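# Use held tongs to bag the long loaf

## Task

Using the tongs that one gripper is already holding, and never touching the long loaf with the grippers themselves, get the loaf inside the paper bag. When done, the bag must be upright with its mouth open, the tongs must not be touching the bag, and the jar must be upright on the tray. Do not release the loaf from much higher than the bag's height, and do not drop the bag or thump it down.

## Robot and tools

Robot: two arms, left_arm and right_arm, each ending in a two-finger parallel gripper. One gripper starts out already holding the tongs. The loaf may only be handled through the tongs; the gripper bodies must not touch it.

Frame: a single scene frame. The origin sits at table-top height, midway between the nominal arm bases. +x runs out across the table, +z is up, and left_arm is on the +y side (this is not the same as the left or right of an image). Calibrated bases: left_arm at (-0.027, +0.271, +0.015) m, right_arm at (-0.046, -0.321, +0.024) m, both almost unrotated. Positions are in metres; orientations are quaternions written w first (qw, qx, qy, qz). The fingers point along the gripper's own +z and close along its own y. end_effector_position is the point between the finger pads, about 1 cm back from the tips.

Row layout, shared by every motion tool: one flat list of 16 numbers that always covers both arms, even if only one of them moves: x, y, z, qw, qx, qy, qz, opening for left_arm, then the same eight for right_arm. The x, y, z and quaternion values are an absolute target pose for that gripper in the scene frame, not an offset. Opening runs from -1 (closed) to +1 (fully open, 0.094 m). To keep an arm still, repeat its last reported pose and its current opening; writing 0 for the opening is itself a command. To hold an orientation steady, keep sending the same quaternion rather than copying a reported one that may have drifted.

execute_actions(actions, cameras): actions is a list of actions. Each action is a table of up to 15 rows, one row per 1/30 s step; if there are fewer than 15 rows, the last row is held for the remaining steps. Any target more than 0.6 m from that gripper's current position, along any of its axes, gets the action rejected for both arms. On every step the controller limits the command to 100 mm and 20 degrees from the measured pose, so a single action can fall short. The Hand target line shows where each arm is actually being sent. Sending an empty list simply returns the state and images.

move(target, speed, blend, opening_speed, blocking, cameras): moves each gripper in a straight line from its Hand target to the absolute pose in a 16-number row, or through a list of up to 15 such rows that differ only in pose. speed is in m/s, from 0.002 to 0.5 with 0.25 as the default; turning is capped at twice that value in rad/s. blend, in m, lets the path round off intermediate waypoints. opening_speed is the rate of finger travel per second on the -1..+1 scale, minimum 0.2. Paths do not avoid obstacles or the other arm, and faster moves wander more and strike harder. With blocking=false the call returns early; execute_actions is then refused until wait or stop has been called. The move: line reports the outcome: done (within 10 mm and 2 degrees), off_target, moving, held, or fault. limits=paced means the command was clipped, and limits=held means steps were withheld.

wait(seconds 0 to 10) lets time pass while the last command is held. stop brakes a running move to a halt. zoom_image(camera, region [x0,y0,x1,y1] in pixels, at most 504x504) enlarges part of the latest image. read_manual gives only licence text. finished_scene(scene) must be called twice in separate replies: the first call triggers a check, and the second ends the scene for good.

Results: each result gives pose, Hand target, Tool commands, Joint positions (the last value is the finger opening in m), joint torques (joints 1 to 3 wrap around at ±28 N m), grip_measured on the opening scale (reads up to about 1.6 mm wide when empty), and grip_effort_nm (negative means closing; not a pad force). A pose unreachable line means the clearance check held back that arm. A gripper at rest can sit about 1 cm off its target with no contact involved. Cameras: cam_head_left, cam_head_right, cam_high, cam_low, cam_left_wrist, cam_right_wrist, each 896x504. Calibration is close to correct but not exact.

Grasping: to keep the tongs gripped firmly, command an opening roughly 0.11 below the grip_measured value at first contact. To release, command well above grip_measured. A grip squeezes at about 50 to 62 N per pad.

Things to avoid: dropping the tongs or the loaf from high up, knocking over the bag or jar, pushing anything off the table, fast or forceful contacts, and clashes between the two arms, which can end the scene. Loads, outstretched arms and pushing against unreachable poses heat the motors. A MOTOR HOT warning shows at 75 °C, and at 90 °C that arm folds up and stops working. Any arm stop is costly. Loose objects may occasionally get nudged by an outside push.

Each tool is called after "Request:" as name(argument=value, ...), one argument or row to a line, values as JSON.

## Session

Request:
execute_actions(
  actions=[],
)

Scene clock: 0.00 s.
left_arm: end_effector_position=(+0.3549, +0.2777, +0.4218) grip_measured=+1.000 grip_effort_nm=n/a end_effector_quat_wxyz=(+0.707, -0.005, +0.707, +0.005) | right_arm: end_effector_position=(+0.2465, -0.4238, +0.2102) grip_measured=-0.302 grip_effort_nm=n/a end_effector_quat_wxyz=(+0.305, -0.032, +0.952, +0.009)
Joint positions: left_arm=[0 1.047 1.047 0 0 0 0.094] | right_arm=[-0.573 1.23 1.088 -0.894 -0.328 -0.503 0.033]
Joint velocities: left_arm=[-0.002 0.002 0.007 -0.022 -0.051 -0.022 0] | right_arm=[-0.032 -0.012 0.002 -0.007 0.022 0.007 0.001]
Joint torques (N m): no reading
Heat: left arm: 35 °C; right arm: 37 °C.
Hand target: left_arm +0.3523, +0.2777, +0.4278; +0.712, -0.005, +0.702, +0.005 | right_arm +0.2469, -0.4226, +0.2137; +0.309, -0.034, +0.950, +0.010
Tool commands: left_gripper/opening=+1.0 right_gripper/opening=-0.305557
camera_calibration:
cam_left_wrist: T_world_to_cam=[[0.047652, -0.998831, -0.00817316, 0.269773], [-0.432892, -0.0132768, -0.901348, 0.576084], [0.900185, 0.0464892, -0.433018, -0.0598874], [0, 0, 0, 1]] pos_world=[0.290436, 0.279891, 0.495524]
cam_right_wrist: T_world_to_cam=[[0.0773108, -0.996868, 0.0166364, -0.443668], [-0.980775, -0.0790403, -0.178416, 0.285547], [0.179172, -0.00252312, -0.983815, 0.249508], [0, 0, 0, 1]] pos_world=[0.269653, -0.419079, 0.303797]

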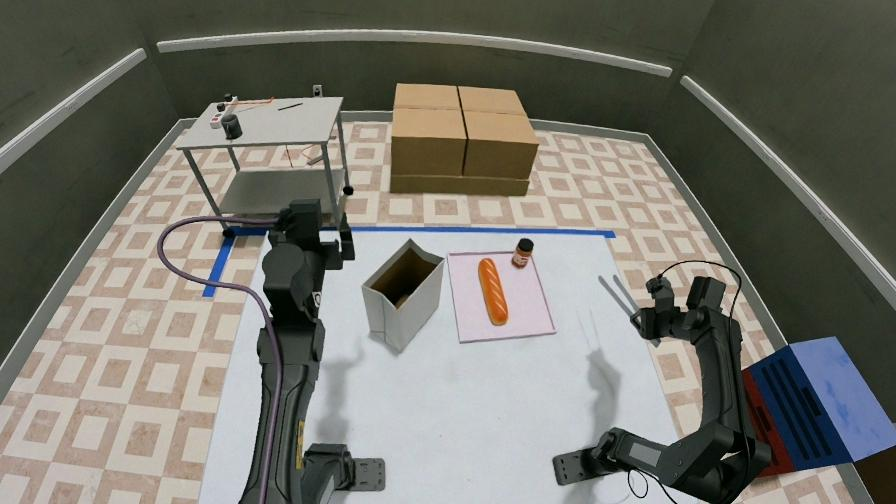

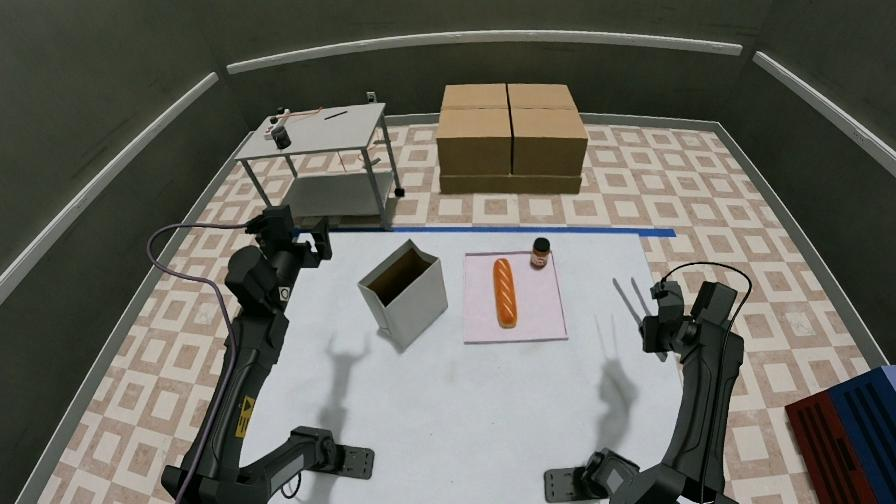

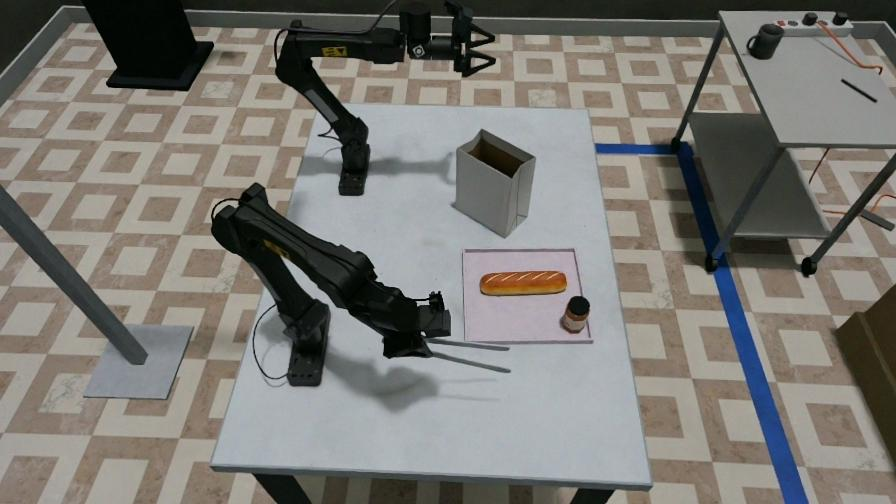

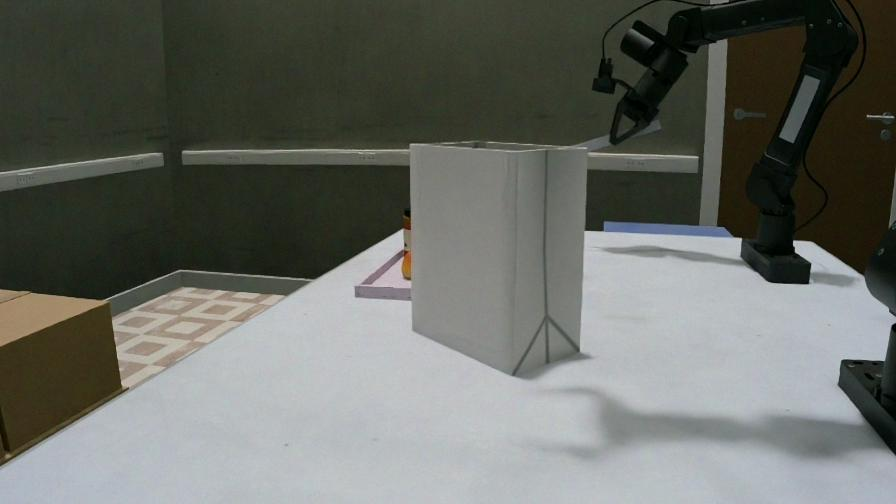

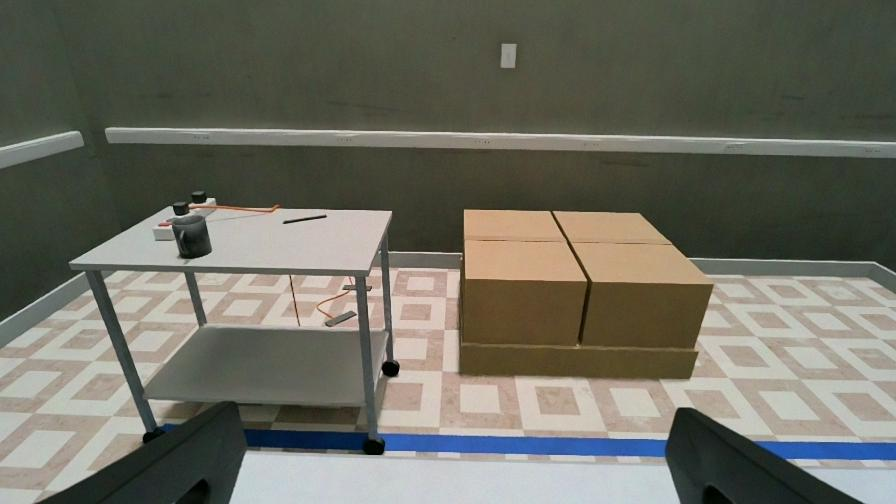

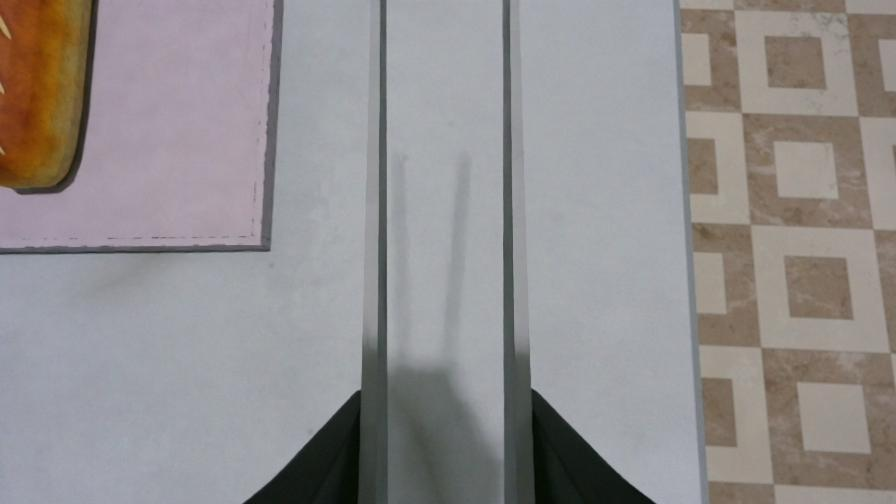

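Request:
zoom_image(
  camera="cam_head_right",
  region=[340, 220, 580, 360],
)

Request:
zoom_image(
  camera="cam_head_left",
  region=[340, 220, 580, 360],
)

Request:
zoom_image(
  camera="cam_high",
  region=[420, 110, 620, 360],
)

Scaled by 2.100.

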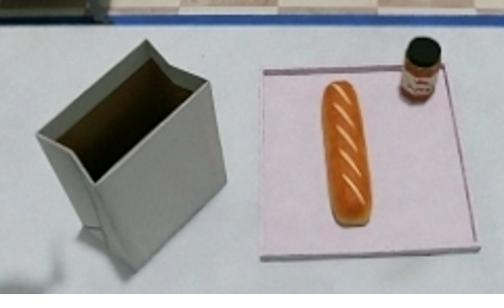

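Scaled by 2.100.

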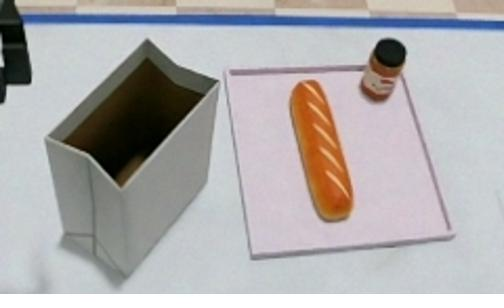

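Scaled by 2.016.

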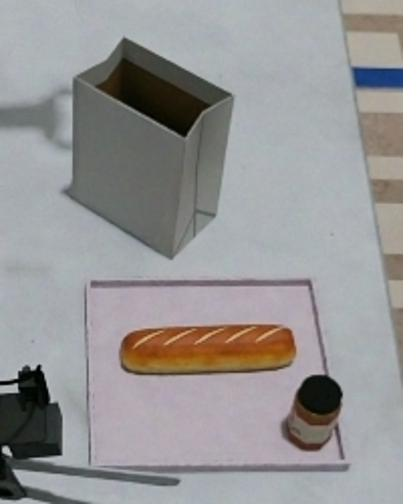

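Request:
move(
  target=[
    [0.300, 0.468, 0.425, 0.6830, -0.1830, 0.6830, 0.1830, 1.0, 0.290, -0.290, 0.285, 0.1735, -0.0344, 0.9842, 0.0061, -0.2],
    [0.300, 0.468, 0.425, 0.6830, -0.1830, 0.6830, 0.1830, 1.0, 0.312, -0.143, 0.235, 0.0436, -0.0349, 0.9984, 0.0015, -0.2],
  ],
  speed=0.12,
  blend=0.03,
  opening_speed=0.3,
)

Scene clock: 103.80 s.
left_arm: end_effector_position=(+0.2983, +0.4652, +0.4204) grip_measured=+1.000 grip_effort_nm=-0.037 end_effector_quat_wxyz=(+0.679, -0.184, +0.687, +0.182) | right_arm: end_effector_position=(+0.3056, -0.1435, +0.2330) grip_measured=-0.202 grip_effort_nm=0.095 end_effector_quat_wxyz=(+0.076, -0.037, +0.996, +0.017)
Joint positions: left_arm=[0.532 1.036 1.047 -0.022 0.022 0 0.094] | right_arm=[0.434 1.968 2.105 -1.556 0.033 0.403 0.037]
Joint velocities: left_arm=[-0.022 -0.032 -0.002 -0.051 0.095 0.007 0] | right_arm=[-0.012 -0.007 -0.017 -0.037 0.007 -0.022 0]
Joint torques (N m): left_arm=[0.35 -2.21 7.17 1.75 0.06 0.01] | right_arm=[0.14 -8.62 9.29 0.5 0.02 0.04]
Heat: left arm: 36 °C; right arm: 43 °C.
Hand target: left_arm +0.2990, +0.4669, +0.4249; +0.682, -0.183, +0.684, +0.183 | right_arm +0.3093, -0.1406, +0.2325; +0.076, -0.035, +0.996, +0.018
Off the commanded pose: left_arm 0.006 m, 1 deg | right_arm 0.007 m, 4 deg.
joint sent to its limit (right arm) — joint 4 (wrist pitch), lower limit. The joint targets are off in position and orientation.
move: off_target (right_arm)
camera_calibration:
cam_left_wrist: T_world_to_cam=[[0.5285, -0.848893, -0.00829438, 0.246536], [-0.379694, -0.227627, -0.896671, 0.634662], [0.75929, 0.477039, -0.44262, -0.172481], [0, 0, 0, 1]] pos_world=[0.241646, 0.436028, 0.494784]
cam_right_wrist: T_world_to_cam=[[0.0931948, -0.995405, -0.0219748, -0.164846], [-0.954359, -0.0955983, 0.282948, 0.251829], [-0.283748, -0.00539738, -0.958884, 0.397335], [0, 0, 0, 1]] pos_world=[0.368441, -0.137869, 0.306121]

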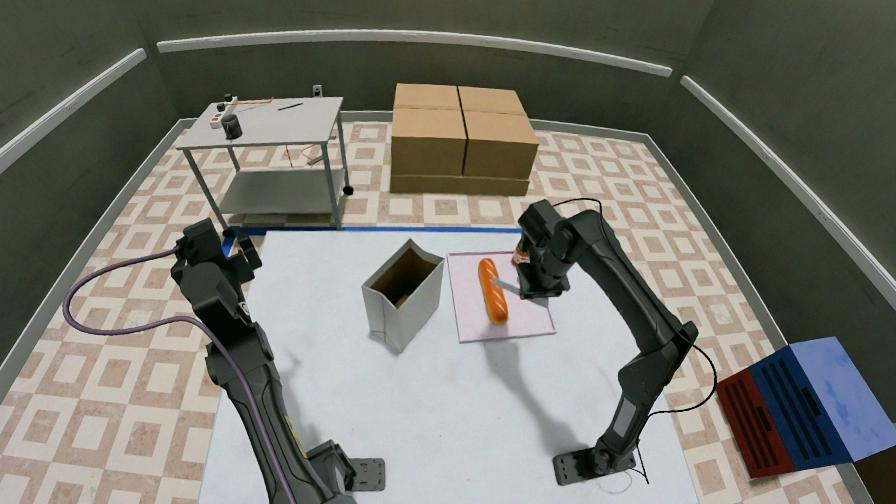

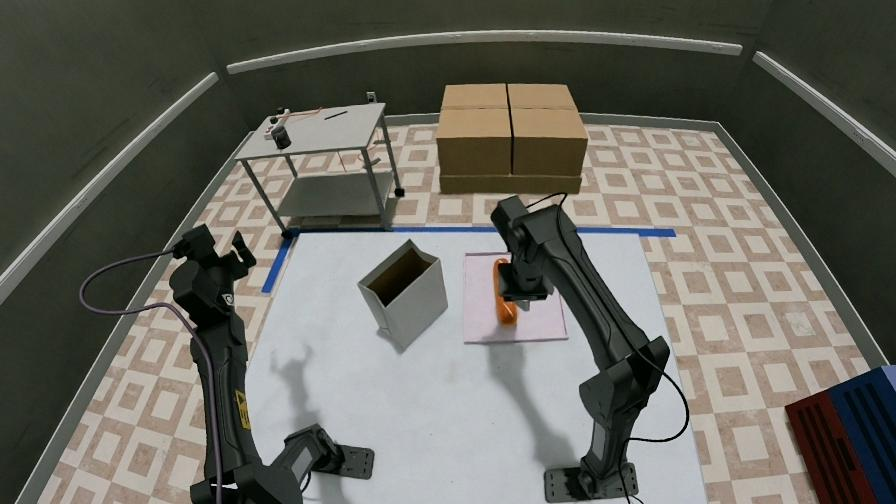

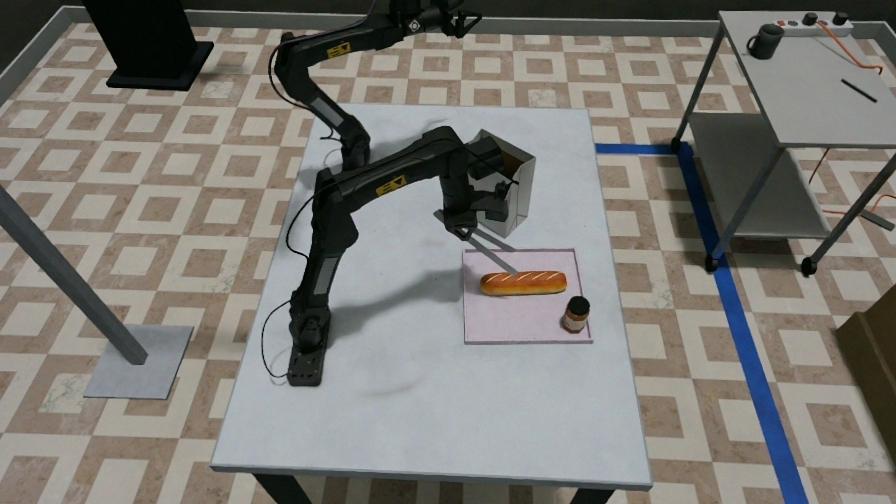

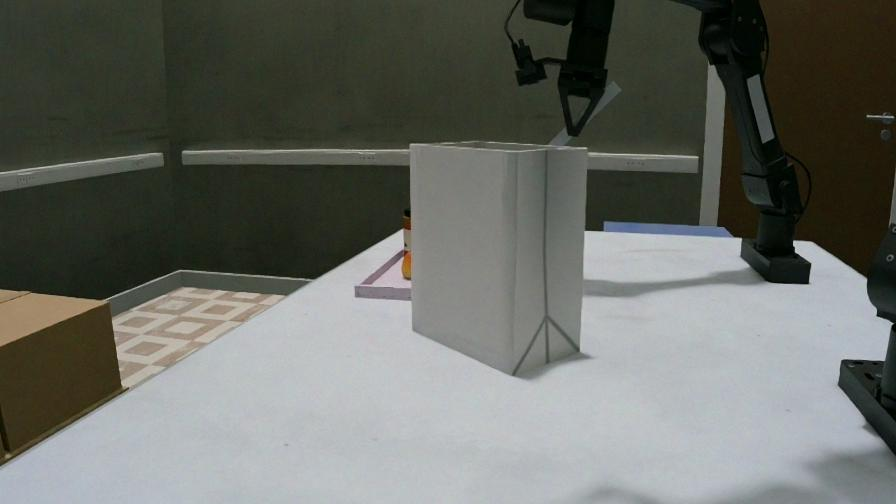

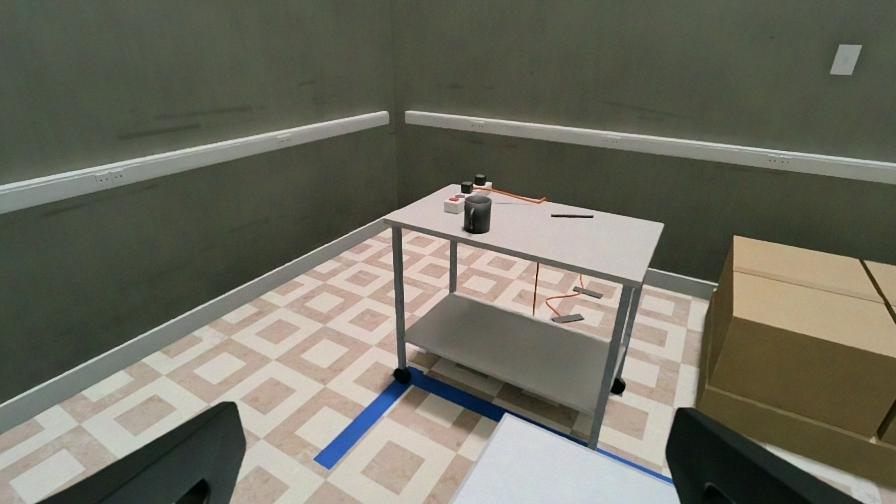

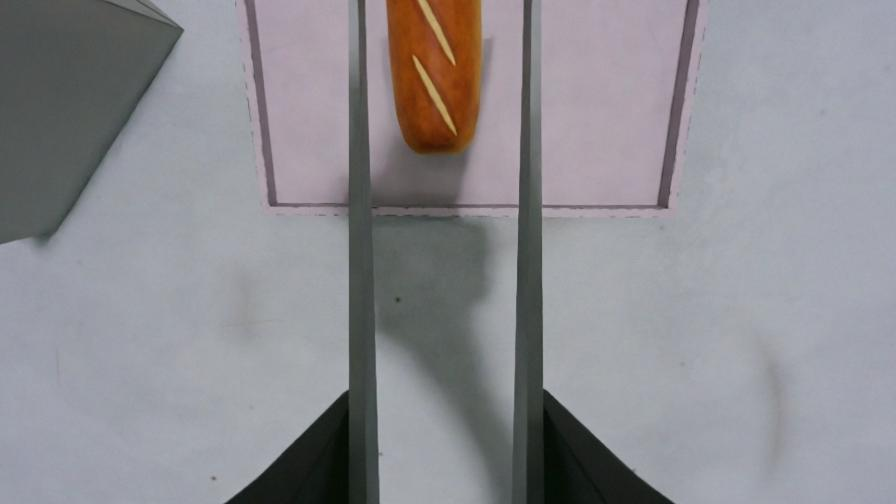

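Request:
move(
  target=[
    [0.300, 0.468, 0.425, 0.6830, -0.1830, 0.6830, 0.1830, 1.0, 0.348, -0.1345, 0.205, 0.0436, -0.0349, 0.9984, 0.0015, -0.2],
    [0.300, 0.468, 0.425, 0.6830, -0.1830, 0.6830, 0.1830, 1.0, 0.348, -0.134, 0.175, 0.0436, -0.0349, 0.9984, 0.0015, -0.2],
  ],
  speed=0.06,
  blend=0.02,
  cameras=["cam_right_wrist", "cam_high", "cam_low"],
)

Scene clock: 129.73 s.
left_arm: end_effector_position=(+0.2981, +0.4655, +0.4204) grip_measured=+1.000 grip_effort_nm=-0.037 end_effector_quat_wxyz=(+0.679, -0.184, +0.687, +0.182) | right_arm: end_effector_position=(+0.3441, -0.1329, +0.1813) grip_measured=-0.202 grip_effort_nm=0.110 end_effector_quat_wxyz=(+0.047, -0.035, +0.998, +0.003)
Joint positions: left_arm=[0.534 1.036 1.047 -0.022 0.024 0 0.094] | right_arm=[0.415 2.17 2.205 -1.518 0.033 0.389 0.037]
Joint velocities: left_arm=[-0.007 -0.007 -0.007 0.037 -0.066 -0.051 0] | right_arm=[-0.032 -0.007 0.012 -0.022 -0.081 -0.022 -0.001]
Joint torques (N m): left_arm=[0.55 -1.77 7.25 1.88 0.06 0.02] | right_arm=[-0.68 -11.41 6 0.55 0 -0.07]
Heat: left arm: 37 °C; right arm: 41 °C.
Hand target: left_arm +0.2999, +0.4679, +0.4249; +0.683, -0.183, +0.683, +0.183 | right_arm +0.3471, -0.1341, +0.1745; +0.044, -0.035, +0.998, +0.002
Off the commanded pose: left_arm 0.006 m, 1 deg | right_arm 0.007 m, 0 deg.
move: done; blend cut to 0.015 m at target 1
camera_calibration:
cam_right_wrist: T_world_to_cam=[[0.0868736, -0.996214, 0.00338932, -0.161568], [-0.937314, -0.0805838, 0.339041, 0.290219], [-0.337484, -0.0326306, -0.940765, 0.370317], [0, 0, 0, 1]] pos_world=[0.411038, -0.125486, 0.250533]
Images, in order (width x height): cam_high 896x504, cam_low 896x504, cam_right_wrist 896x504.

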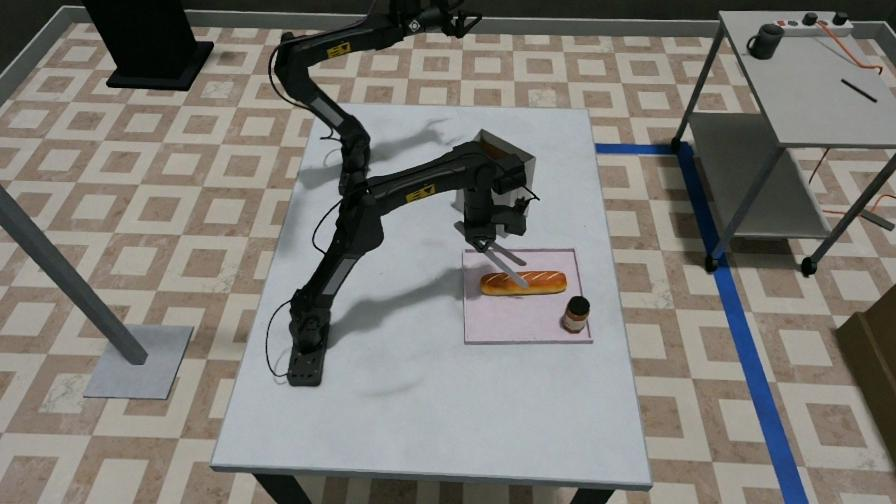

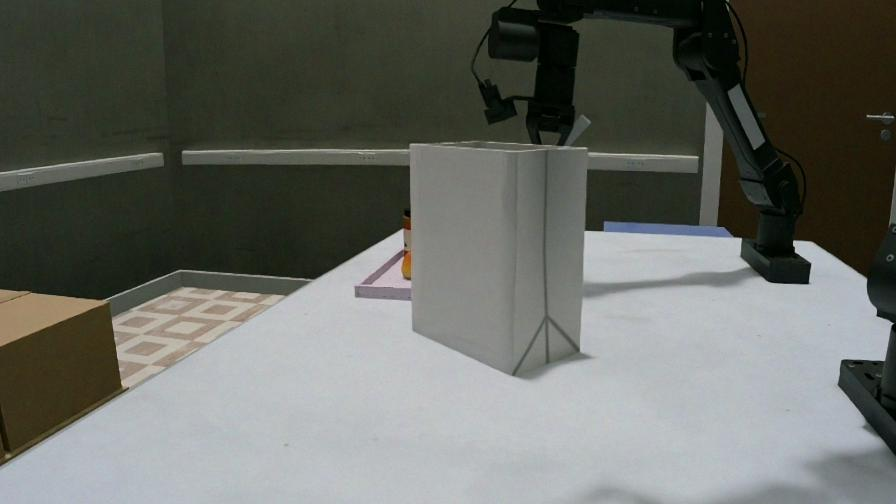

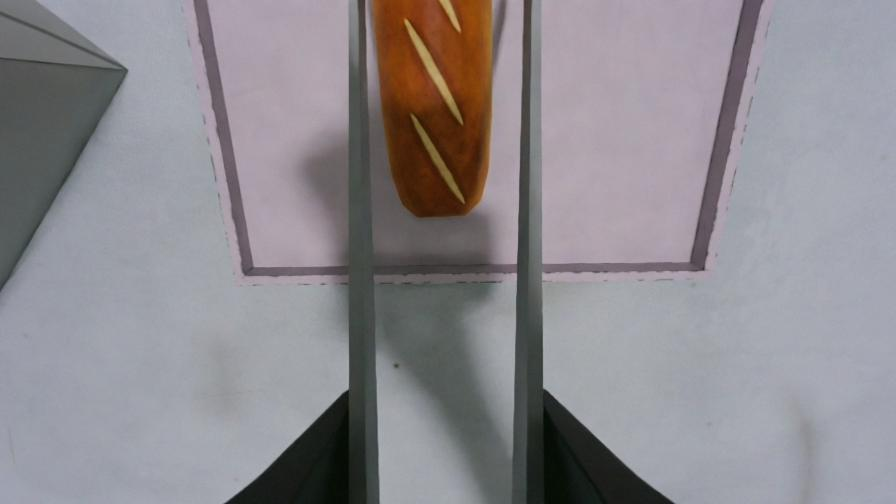

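Request:
move(
  target=[
    [0.300, 0.468, 0.425, 0.6830, -0.1830, 0.6830, 0.1830, 1.0, 0.350, -0.128, 0.166, 0.0436, -0.0436, 0.9980, 0.0019, -0.2],
    [0.300, 0.468, 0.425, 0.6830, -0.1830, 0.6830, 0.1830, 1.0, 0.351, -0.128, 0.140, 0.0436, -0.0436, 0.9980, 0.0019, -0.2],
  ],
  speed=0.04,
  cameras=["cam_right_wrist", "cam_high", "cam_head_left"],
)

Scene clock: 145.30 s.
left_arm: end_effector_position=(+0.2982, +0.4655, +0.4204) grip_measured=+1.000 grip_effort_nm=-0.037 end_effector_quat_wxyz=(+0.679, -0.184, +0.687, +0.182) | right_arm: end_effector_position=(+0.3499, -0.1301, +0.1452) grip_measured=-0.202 grip_effort_nm=0.105 end_effector_quat_wxyz=(+0.045, -0.040, +0.998, +0.002)
Joint positions: left_arm=[0.534 1.036 1.047 -0.022 0.025 0 0.094] | right_arm=[0.415 2.17 2.059 -1.376 0.033 0.381 0.037]
Joint velocities: left_arm=[-0.002 -0.007 0.002 -0.007 0.037 -0.022 0] | right_arm=[0.002 -0.012 -0.022 -0.022 0.022 -0.051 -0.001]
Joint torques (N m): left_arm=[0.53 -1.96 7.2 1.86 0.07 0.05] | right_arm=[0.21 -12.14 6.02 0.58 0.01 -0.06]
Heat: left arm: 37 °C; right arm: 40 °C.
Hand target: left_arm +0.2999, +0.4680, +0.4249; +0.683, -0.183, +0.683, +0.183 | right_arm +0.3501, -0.1284, +0.1399; +0.043, -0.044, +0.998, +0.002
Off the commanded pose: left_arm 0.006 m, 1 deg | right_arm 0.006 m, 1 deg.
move: done
camera_calibration:
cam_right_wrist: T_world_to_cam=[[0.0955888, -0.995405, 0.0055751, -0.162361], [-0.935439, -0.0879125, 0.342383, 0.305971], [-0.340319, -0.0379431, -0.939544, 0.338552], [0, 0, 0, 1]] pos_world=[0.416953, -0.12187, 0.21423]
Images, in order (width x height): cam_head_left 896x504, cam_high 896x504, cam_right_wrist 896x504.

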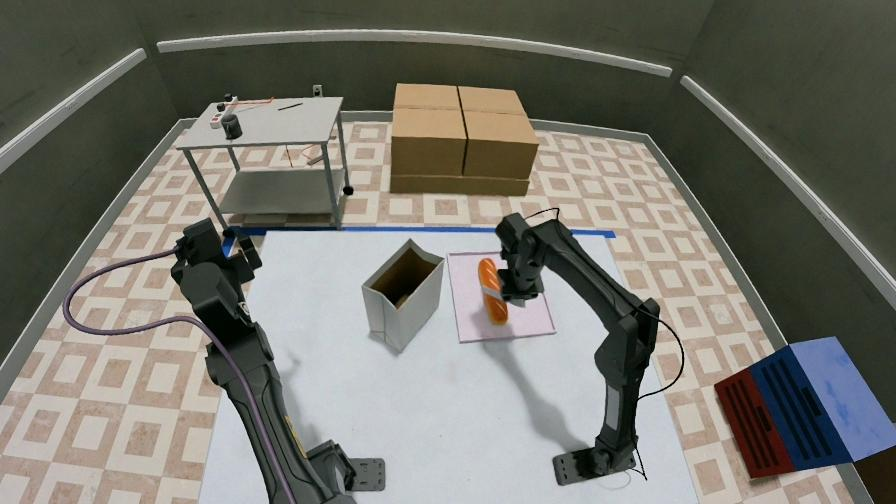

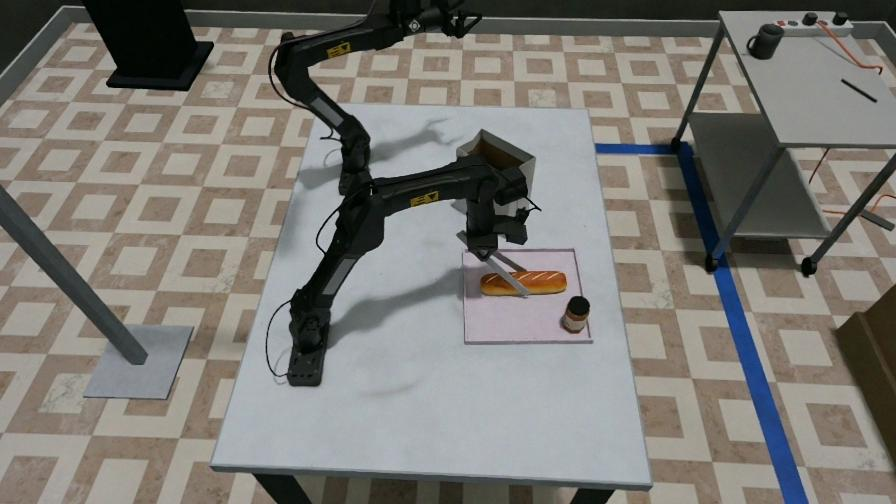

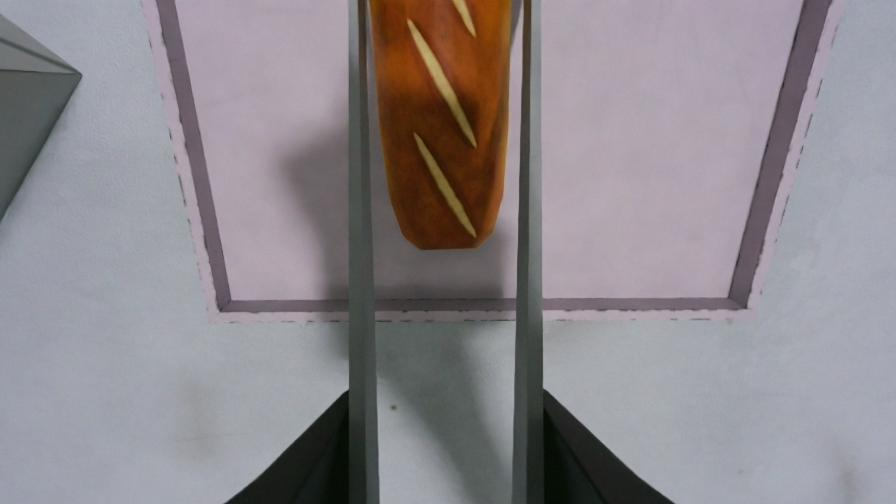

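Request:
move(
  target=[0.300, 0.468, 0.425, 0.6830, -0.1830, 0.6830, 0.1830, 1.0, 0.351, -0.128, 0.140, 0.0436, -0.0436, 0.9980, 0.0019, -0.46],
  opening_speed=0.2,
  cameras=["cam_right_wrist", "cam_high", "cam_head_left"],
)

Scene clock: 157.00 s.
left_arm: end_effector_position=(+0.2982, +0.4654, +0.4204) grip_measured=+1.000 grip_effort_nm=-0.037 end_effector_quat_wxyz=(+0.679, -0.184, +0.687, +0.182) | right_arm: end_effector_position=(+0.3505, -0.1298, +0.1453) grip_measured=-0.455 grip_effort_nm=-0.276 end_effector_quat_wxyz=(+0.046, -0.040, +0.998, +0.002)
Joint positions: left_arm=[0.534 1.036 1.047 -0.022 0.025 0 0.094] | right_arm=[0.415 2.17 2.059 -1.373 0.033 0.379 0.026]
Joint velocities: left_arm=[-0.007 0.007 0.007 -0.037 -0.081 -0.081 0] | right_arm=[-0.017 -0.002 -0.007 -0.037 -0.095 -0.007 0]
Joint torques (N m): left_arm=[0.68 -1.73 7.2 1.87 0.08 0.04] | right_arm=[0.2 -11.85 6.53 0.51 0.01 -0.06]
Heat: left arm: 38 °C; right arm: 40 °C.
Hand target: left_arm +0.2999, +0.4679, +0.4249; +0.683, -0.183, +0.683, +0.183 | right_arm +0.3509, -0.1281, +0.1400; +0.044, -0.044, +0.998, +0.002
Off the commanded pose: left_arm 0.006 m, 1 deg | right_arm 0.006 m, 1 deg.
move: done
camera_calibration:
cam_right_wrist: T_world_to_cam=[[0.0967107, -0.995301, 0.00472721, -0.162381], [-0.936157, -0.0893488, 0.34004, 0.306937], [-0.33802, -0.0373109, -0.940399, 0.338217], [0, 0, 0, 1]] pos_world=[0.41737, -0.121575, 0.214456]
Images, in order (width x height): cam_head_left 896x504, cam_high 896x504, cam_right_wrist 896x504.

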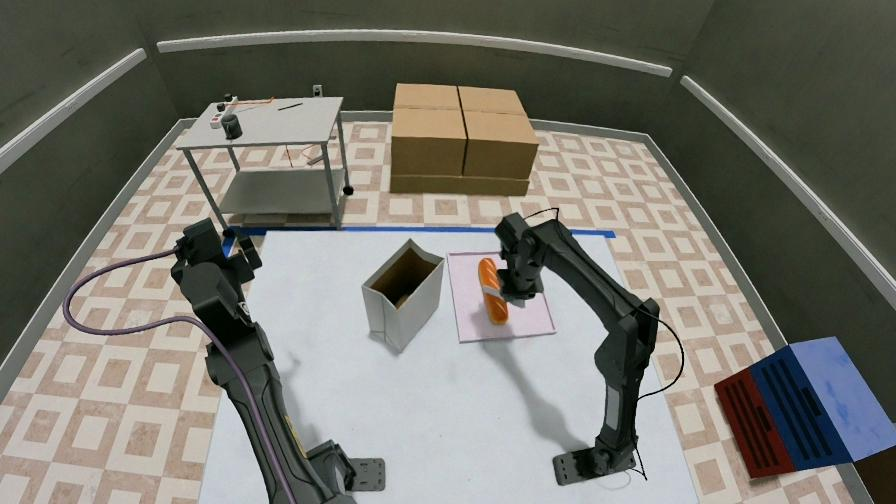

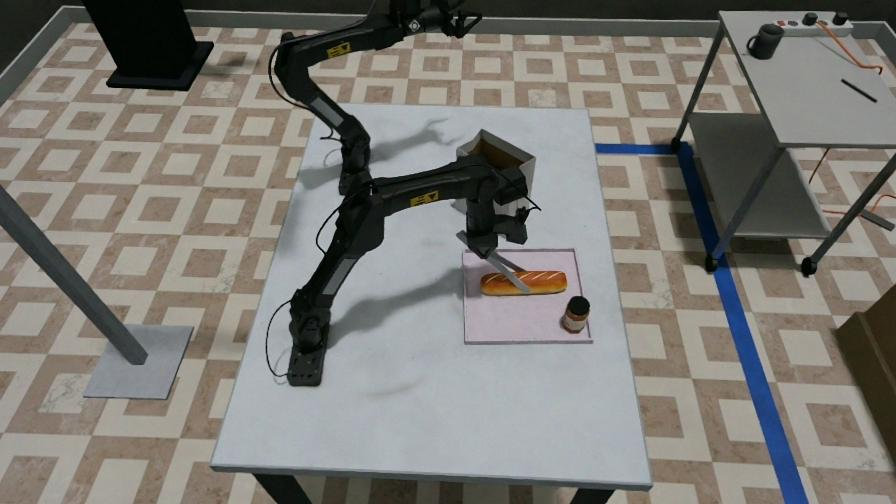

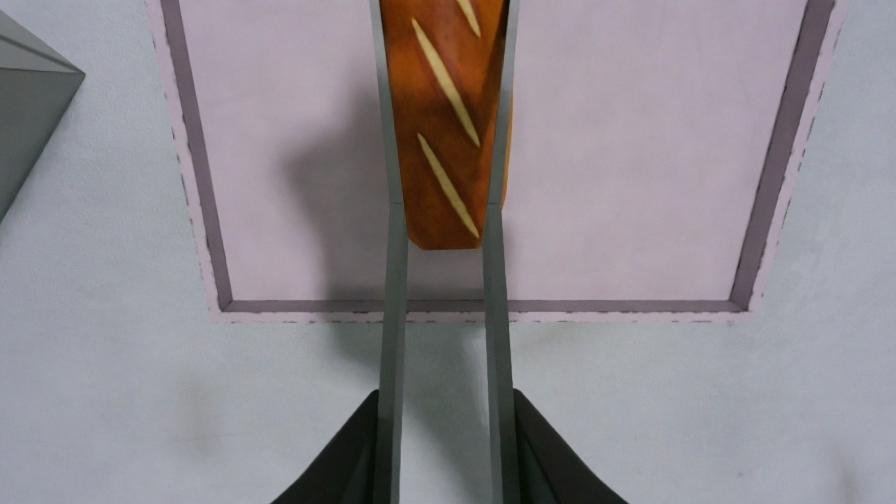

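Request:
move(
  target=[0.300, 0.468, 0.425, 0.6830, -0.1830, 0.6830, 0.1830, 1.0, 0.351, -0.128, 0.21, 0.0436, -0.0436, 0.9980, 0.0019, -0.46],
  speed=0.06,
  cameras=["cam_head_right", "cam_high", "cam_right_wrist"],
)

Scene clock: 188.43 s.
left_arm: end_effector_position=(+0.2982, +0.4654, +0.4204) grip_measured=+1.000 grip_effort_nm=-0.037 end_effector_quat_wxyz=(+0.679, -0.184, +0.687, +0.182) | right_arm: end_effector_position=(+0.3483, -0.1309, +0.1916) grip_measured=-0.455 grip_effort_nm=-0.271 end_effector_quat_wxyz=(+0.053, -0.041, +0.998, +0.005)
Joint positions: left_arm=[0.534 1.036 1.047 -0.022 0.025 0 0.094] | right_arm=[0.415 2.197 2.291 -1.563 0.033 0.377 0.026]
Joint velocities: left_arm=[-0.007 -0.002 0.007 -0.007 -0.022 0.007 0] | right_arm=[-0.002 -0.002 0.007 0.037 0.051 0.007 0]
Joint torques (N m): left_arm=[0.65 -1.91 7.19 1.86 0.05 0.03] | right_arm=[0.23 -14.71 9.72 0.49 0.02 -0.06]
Heat: left arm: 39 °C; right arm: 41 °C.
Hand target: left_arm +0.2999, +0.4680, +0.4249; +0.683, -0.183, +0.683, +0.183 | right_arm +0.3513, -0.1279, +0.2095; +0.078, -0.044, +0.996, +0.017
Off the commanded pose: left_arm 0.006 m, 1 deg | right_arm 0.019 m, 1 deg.
joint read past its limit (right arm) — joint 4 (wrist pitch), lower limit.
joint sent to its limit (right arm) — joint 4 (wrist pitch), lower limit. The joint targets are off in orientation, not in position.
move: off_target (right_arm)
camera_calibration:
cam_right_wrist: T_world_to_cam=[[0.0989478, -0.995093, -0.0000584879, -0.163313], [-0.940177, -0.0935065, 0.327602, 0.292261], [-0.326, -0.0323605, -0.944816, 0.378304], [0, 0, 0, 1]] pos_world=[0.414263, -0.122941, 0.261673]
Images, in order (width x height): cam_head_right 896x504, cam_high 896x504, cam_right_wrist 896x504.

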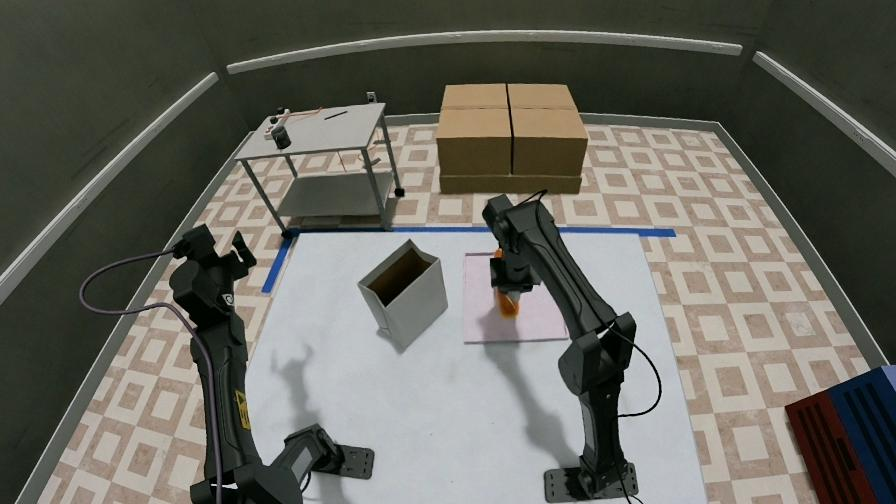

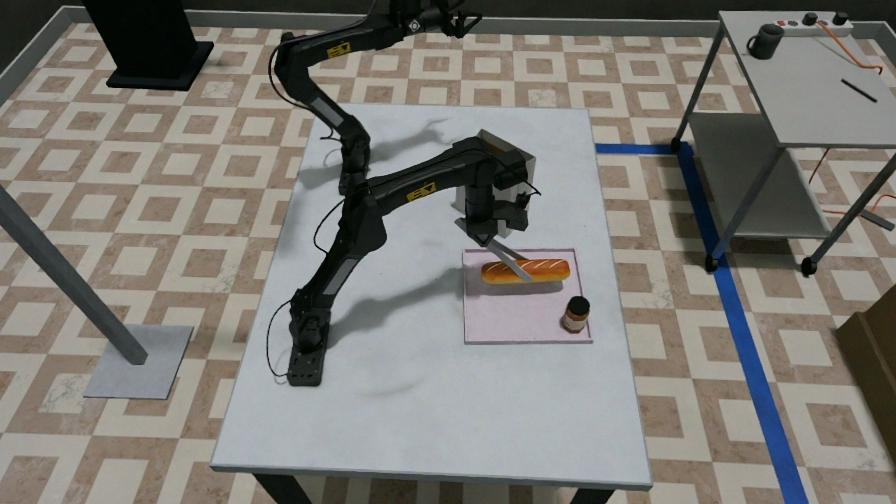

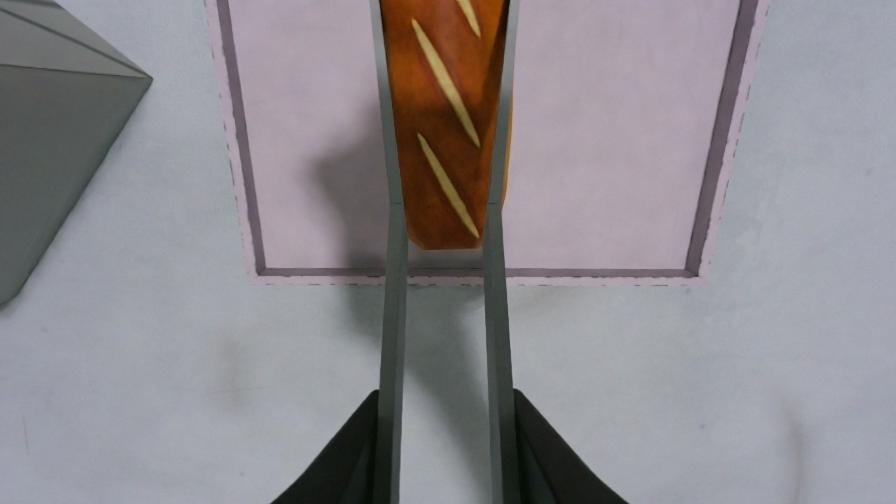

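Request:
move(
  target=[0.300, 0.468, 0.425, 0.6830, -0.1830, 0.6830, 0.1830, 1.0, 0.31, -0.12, 0.295, 0.2582, -0.0674, 0.9636, 0.0181, -0.46],
  speed=0.1,
  cameras=["cam_high", "cam_low", "cam_right_wrist"],
)

Scene clock: 210.10 s.
left_arm: end_effector_position=(+0.2982, +0.4654, +0.4204) grip_measured=+1.000 grip_effort_nm=-0.037 end_effector_quat_wxyz=(+0.679, -0.184, +0.687, +0.182) | right_arm: end_effector_position=(+0.3076, -0.1180, +0.2793) grip_measured=-0.455 grip_effort_nm=-0.266 end_effector_quat_wxyz=(+0.223, -0.076, +0.972, +0.010)
Joint positions: left_arm=[0.534 1.036 1.047 -0.022 0.025 0 0.094] | right_arm=[0.562 1.804 1.994 -1.356 0.205 0.41 0.026]
Joint velocities: left_arm=[-0.022 0.022 0.007 -0.007 -0.007 -0.081 0] | right_arm=[-0.017 0.022 -0.002 0.007 -0.022 0.007 0]
Joint torques (N m): left_arm=[0.49 -2.02 7.16 1.84 0.08 0.06] | right_arm=[0.55 -12.64 6.27 1.3 0.47 0.05]
Heat: left arm: 39 °C; right arm: 43 °C.
Hand target: left_arm +0.2999, +0.4680, +0.4249; +0.683, -0.183, +0.683, +0.183 | right_arm +0.3103, -0.1195, +0.2956; +0.257, -0.069, +0.964, +0.014
Off the commanded pose: left_arm 0.006 m, 1 deg | right_arm 0.016 m, 4 deg.
move: off_target (right_arm)
camera_calibration:
cam_right_wrist: T_world_to_cam=[[0.16565, -0.985824, 0.0266661, -0.173374], [-0.986071, -0.165981, -0.010722, 0.326574], [0.0149961, -0.0245186, -0.999587, 0.359613], [0, 0, 0, 1]] pos_world=[0.345351, -0.107894, 0.367589]
Images, in order (width x height): cam_high 896x504, cam_low 896x504, cam_right_wrist 896x504.

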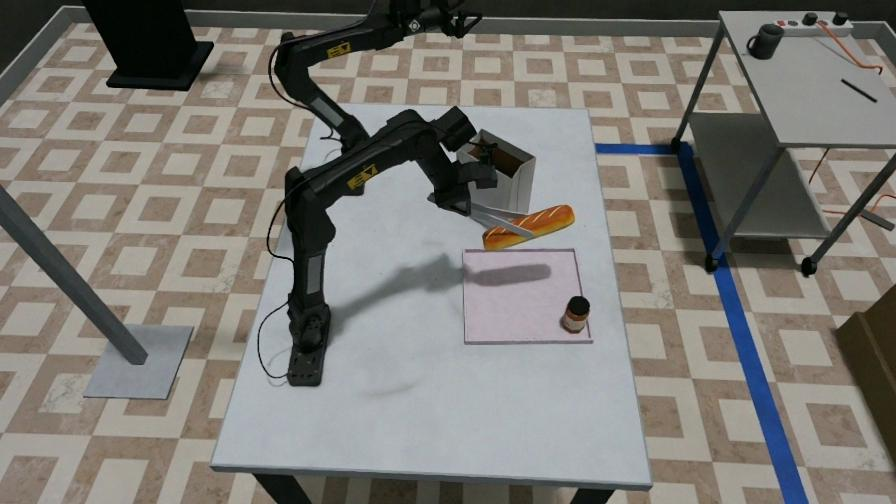

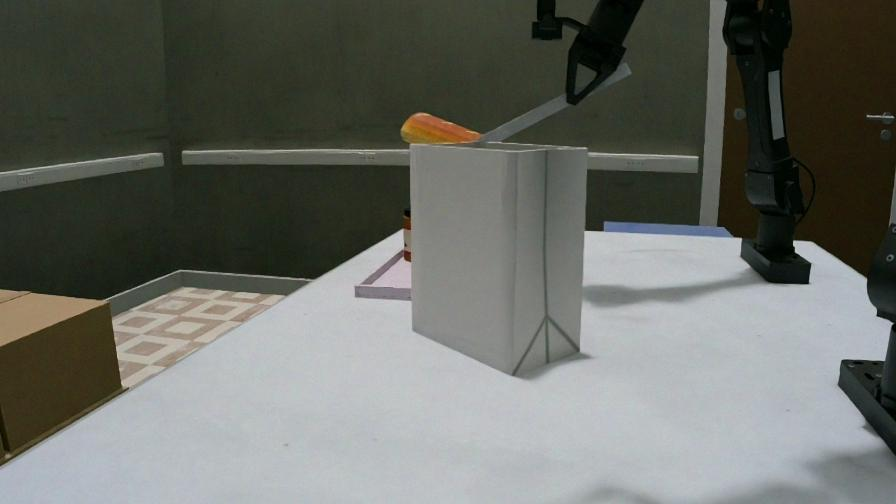

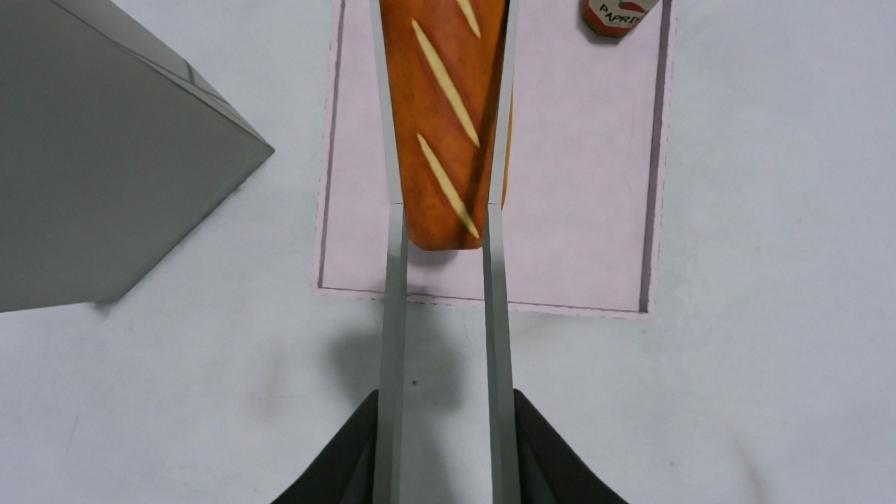

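Request:
move(
  target=[
    [0.300, 0.468, 0.425, 0.6830, -0.1830, 0.6830, 0.1830, 1.0, 0.27, -0.11, 0.345, 0.4583, -0.1081, 0.8803, 0.0563, -0.46],
    [0.300, 0.468, 0.425, 0.6830, -0.1830, 0.6830, 0.1830, 1.0, 0.265, -0.035, 0.35, 0.5790, -0.3328, 0.6899, 0.2792, -0.46],
  ],
  speed=0.12,
  blend=[0.02, 0],
  cameras=["cam_high", "cam_low", "cam_right_wrist"],
)

Scene clock: 227.50 s.
left_arm: end_effector_position=(+0.2982, +0.4654, +0.4204) grip_measured=+1.000 grip_effort_nm=-0.037 end_effector_quat_wxyz=(+0.679, -0.184, +0.687, +0.182) | right_arm: end_effector_position=(+0.2619, -0.0362, +0.3390) grip_measured=-0.455 grip_effort_nm=-0.281 end_effector_quat_wxyz=(+0.563, -0.336, +0.707, +0.266)
Joint positions: left_arm=[0.534 1.036 1.047 -0.022 0.025 0 0.094] | right_arm=[0.6 1.216 0.997 -0.014 -0.233 -0.057 0.026]
Joint velocities: left_arm=[0.012 -0.002 0.002 0.037 -0.081 -0.066 0] | right_arm=[-0.012 0.017 0.012 -0.081 -0.081 0.022 0]
Joint torques (N m): left_arm=[0.4 -1.83 7.01 1.82 -0.01 0.04] | right_arm=[-0.84 -4.97 8.03 2.44 -0.18 -0.07]
Heat: left arm: 40 °C; right arm: 44 °C.
Hand target: left_arm +0.2999, +0.4680, +0.4249; +0.683, -0.183, +0.683, +0.183 | right_arm +0.2633, -0.0361, +0.3505; +0.583, -0.336, +0.688, +0.271
Off the commanded pose: left_arm 0.006 m, 1 deg | right_arm 0.012 m, 3 deg.
move: off_target (right_arm)
camera_calibration:
cam_right_wrist: T_world_to_cam=[[0.773963, -0.632919, 0.0198668, -0.231017], [-0.379158, -0.488324, -0.785989, 0.387879], [0.507169, 0.600794, -0.617921, 0.18632], [0, 0, 0, 1]] pos_world=[0.23137, -0.0687445, 0.42459]
Images, in order (width x height): cam_high 896x504, cam_low 896x504, cam_right_wrist 896x504.

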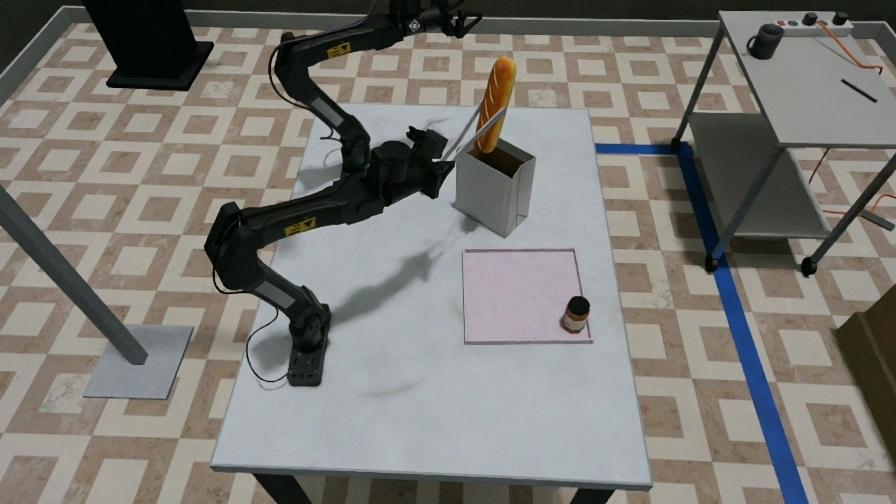

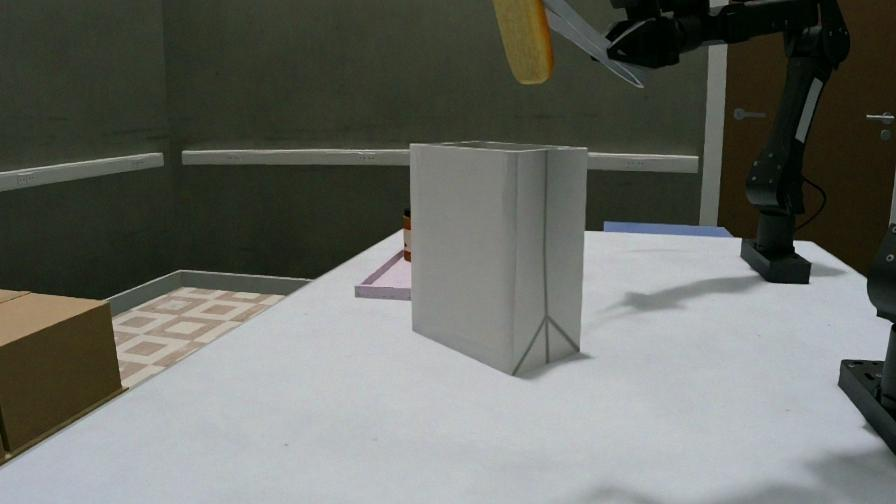

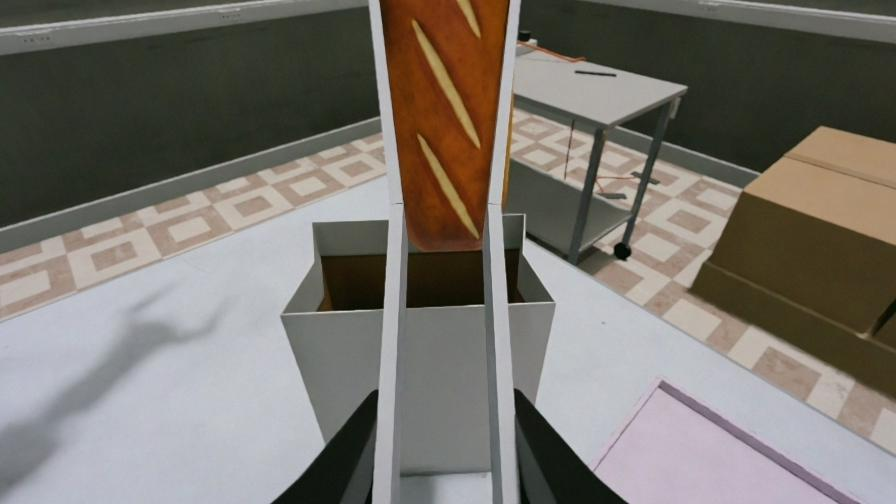

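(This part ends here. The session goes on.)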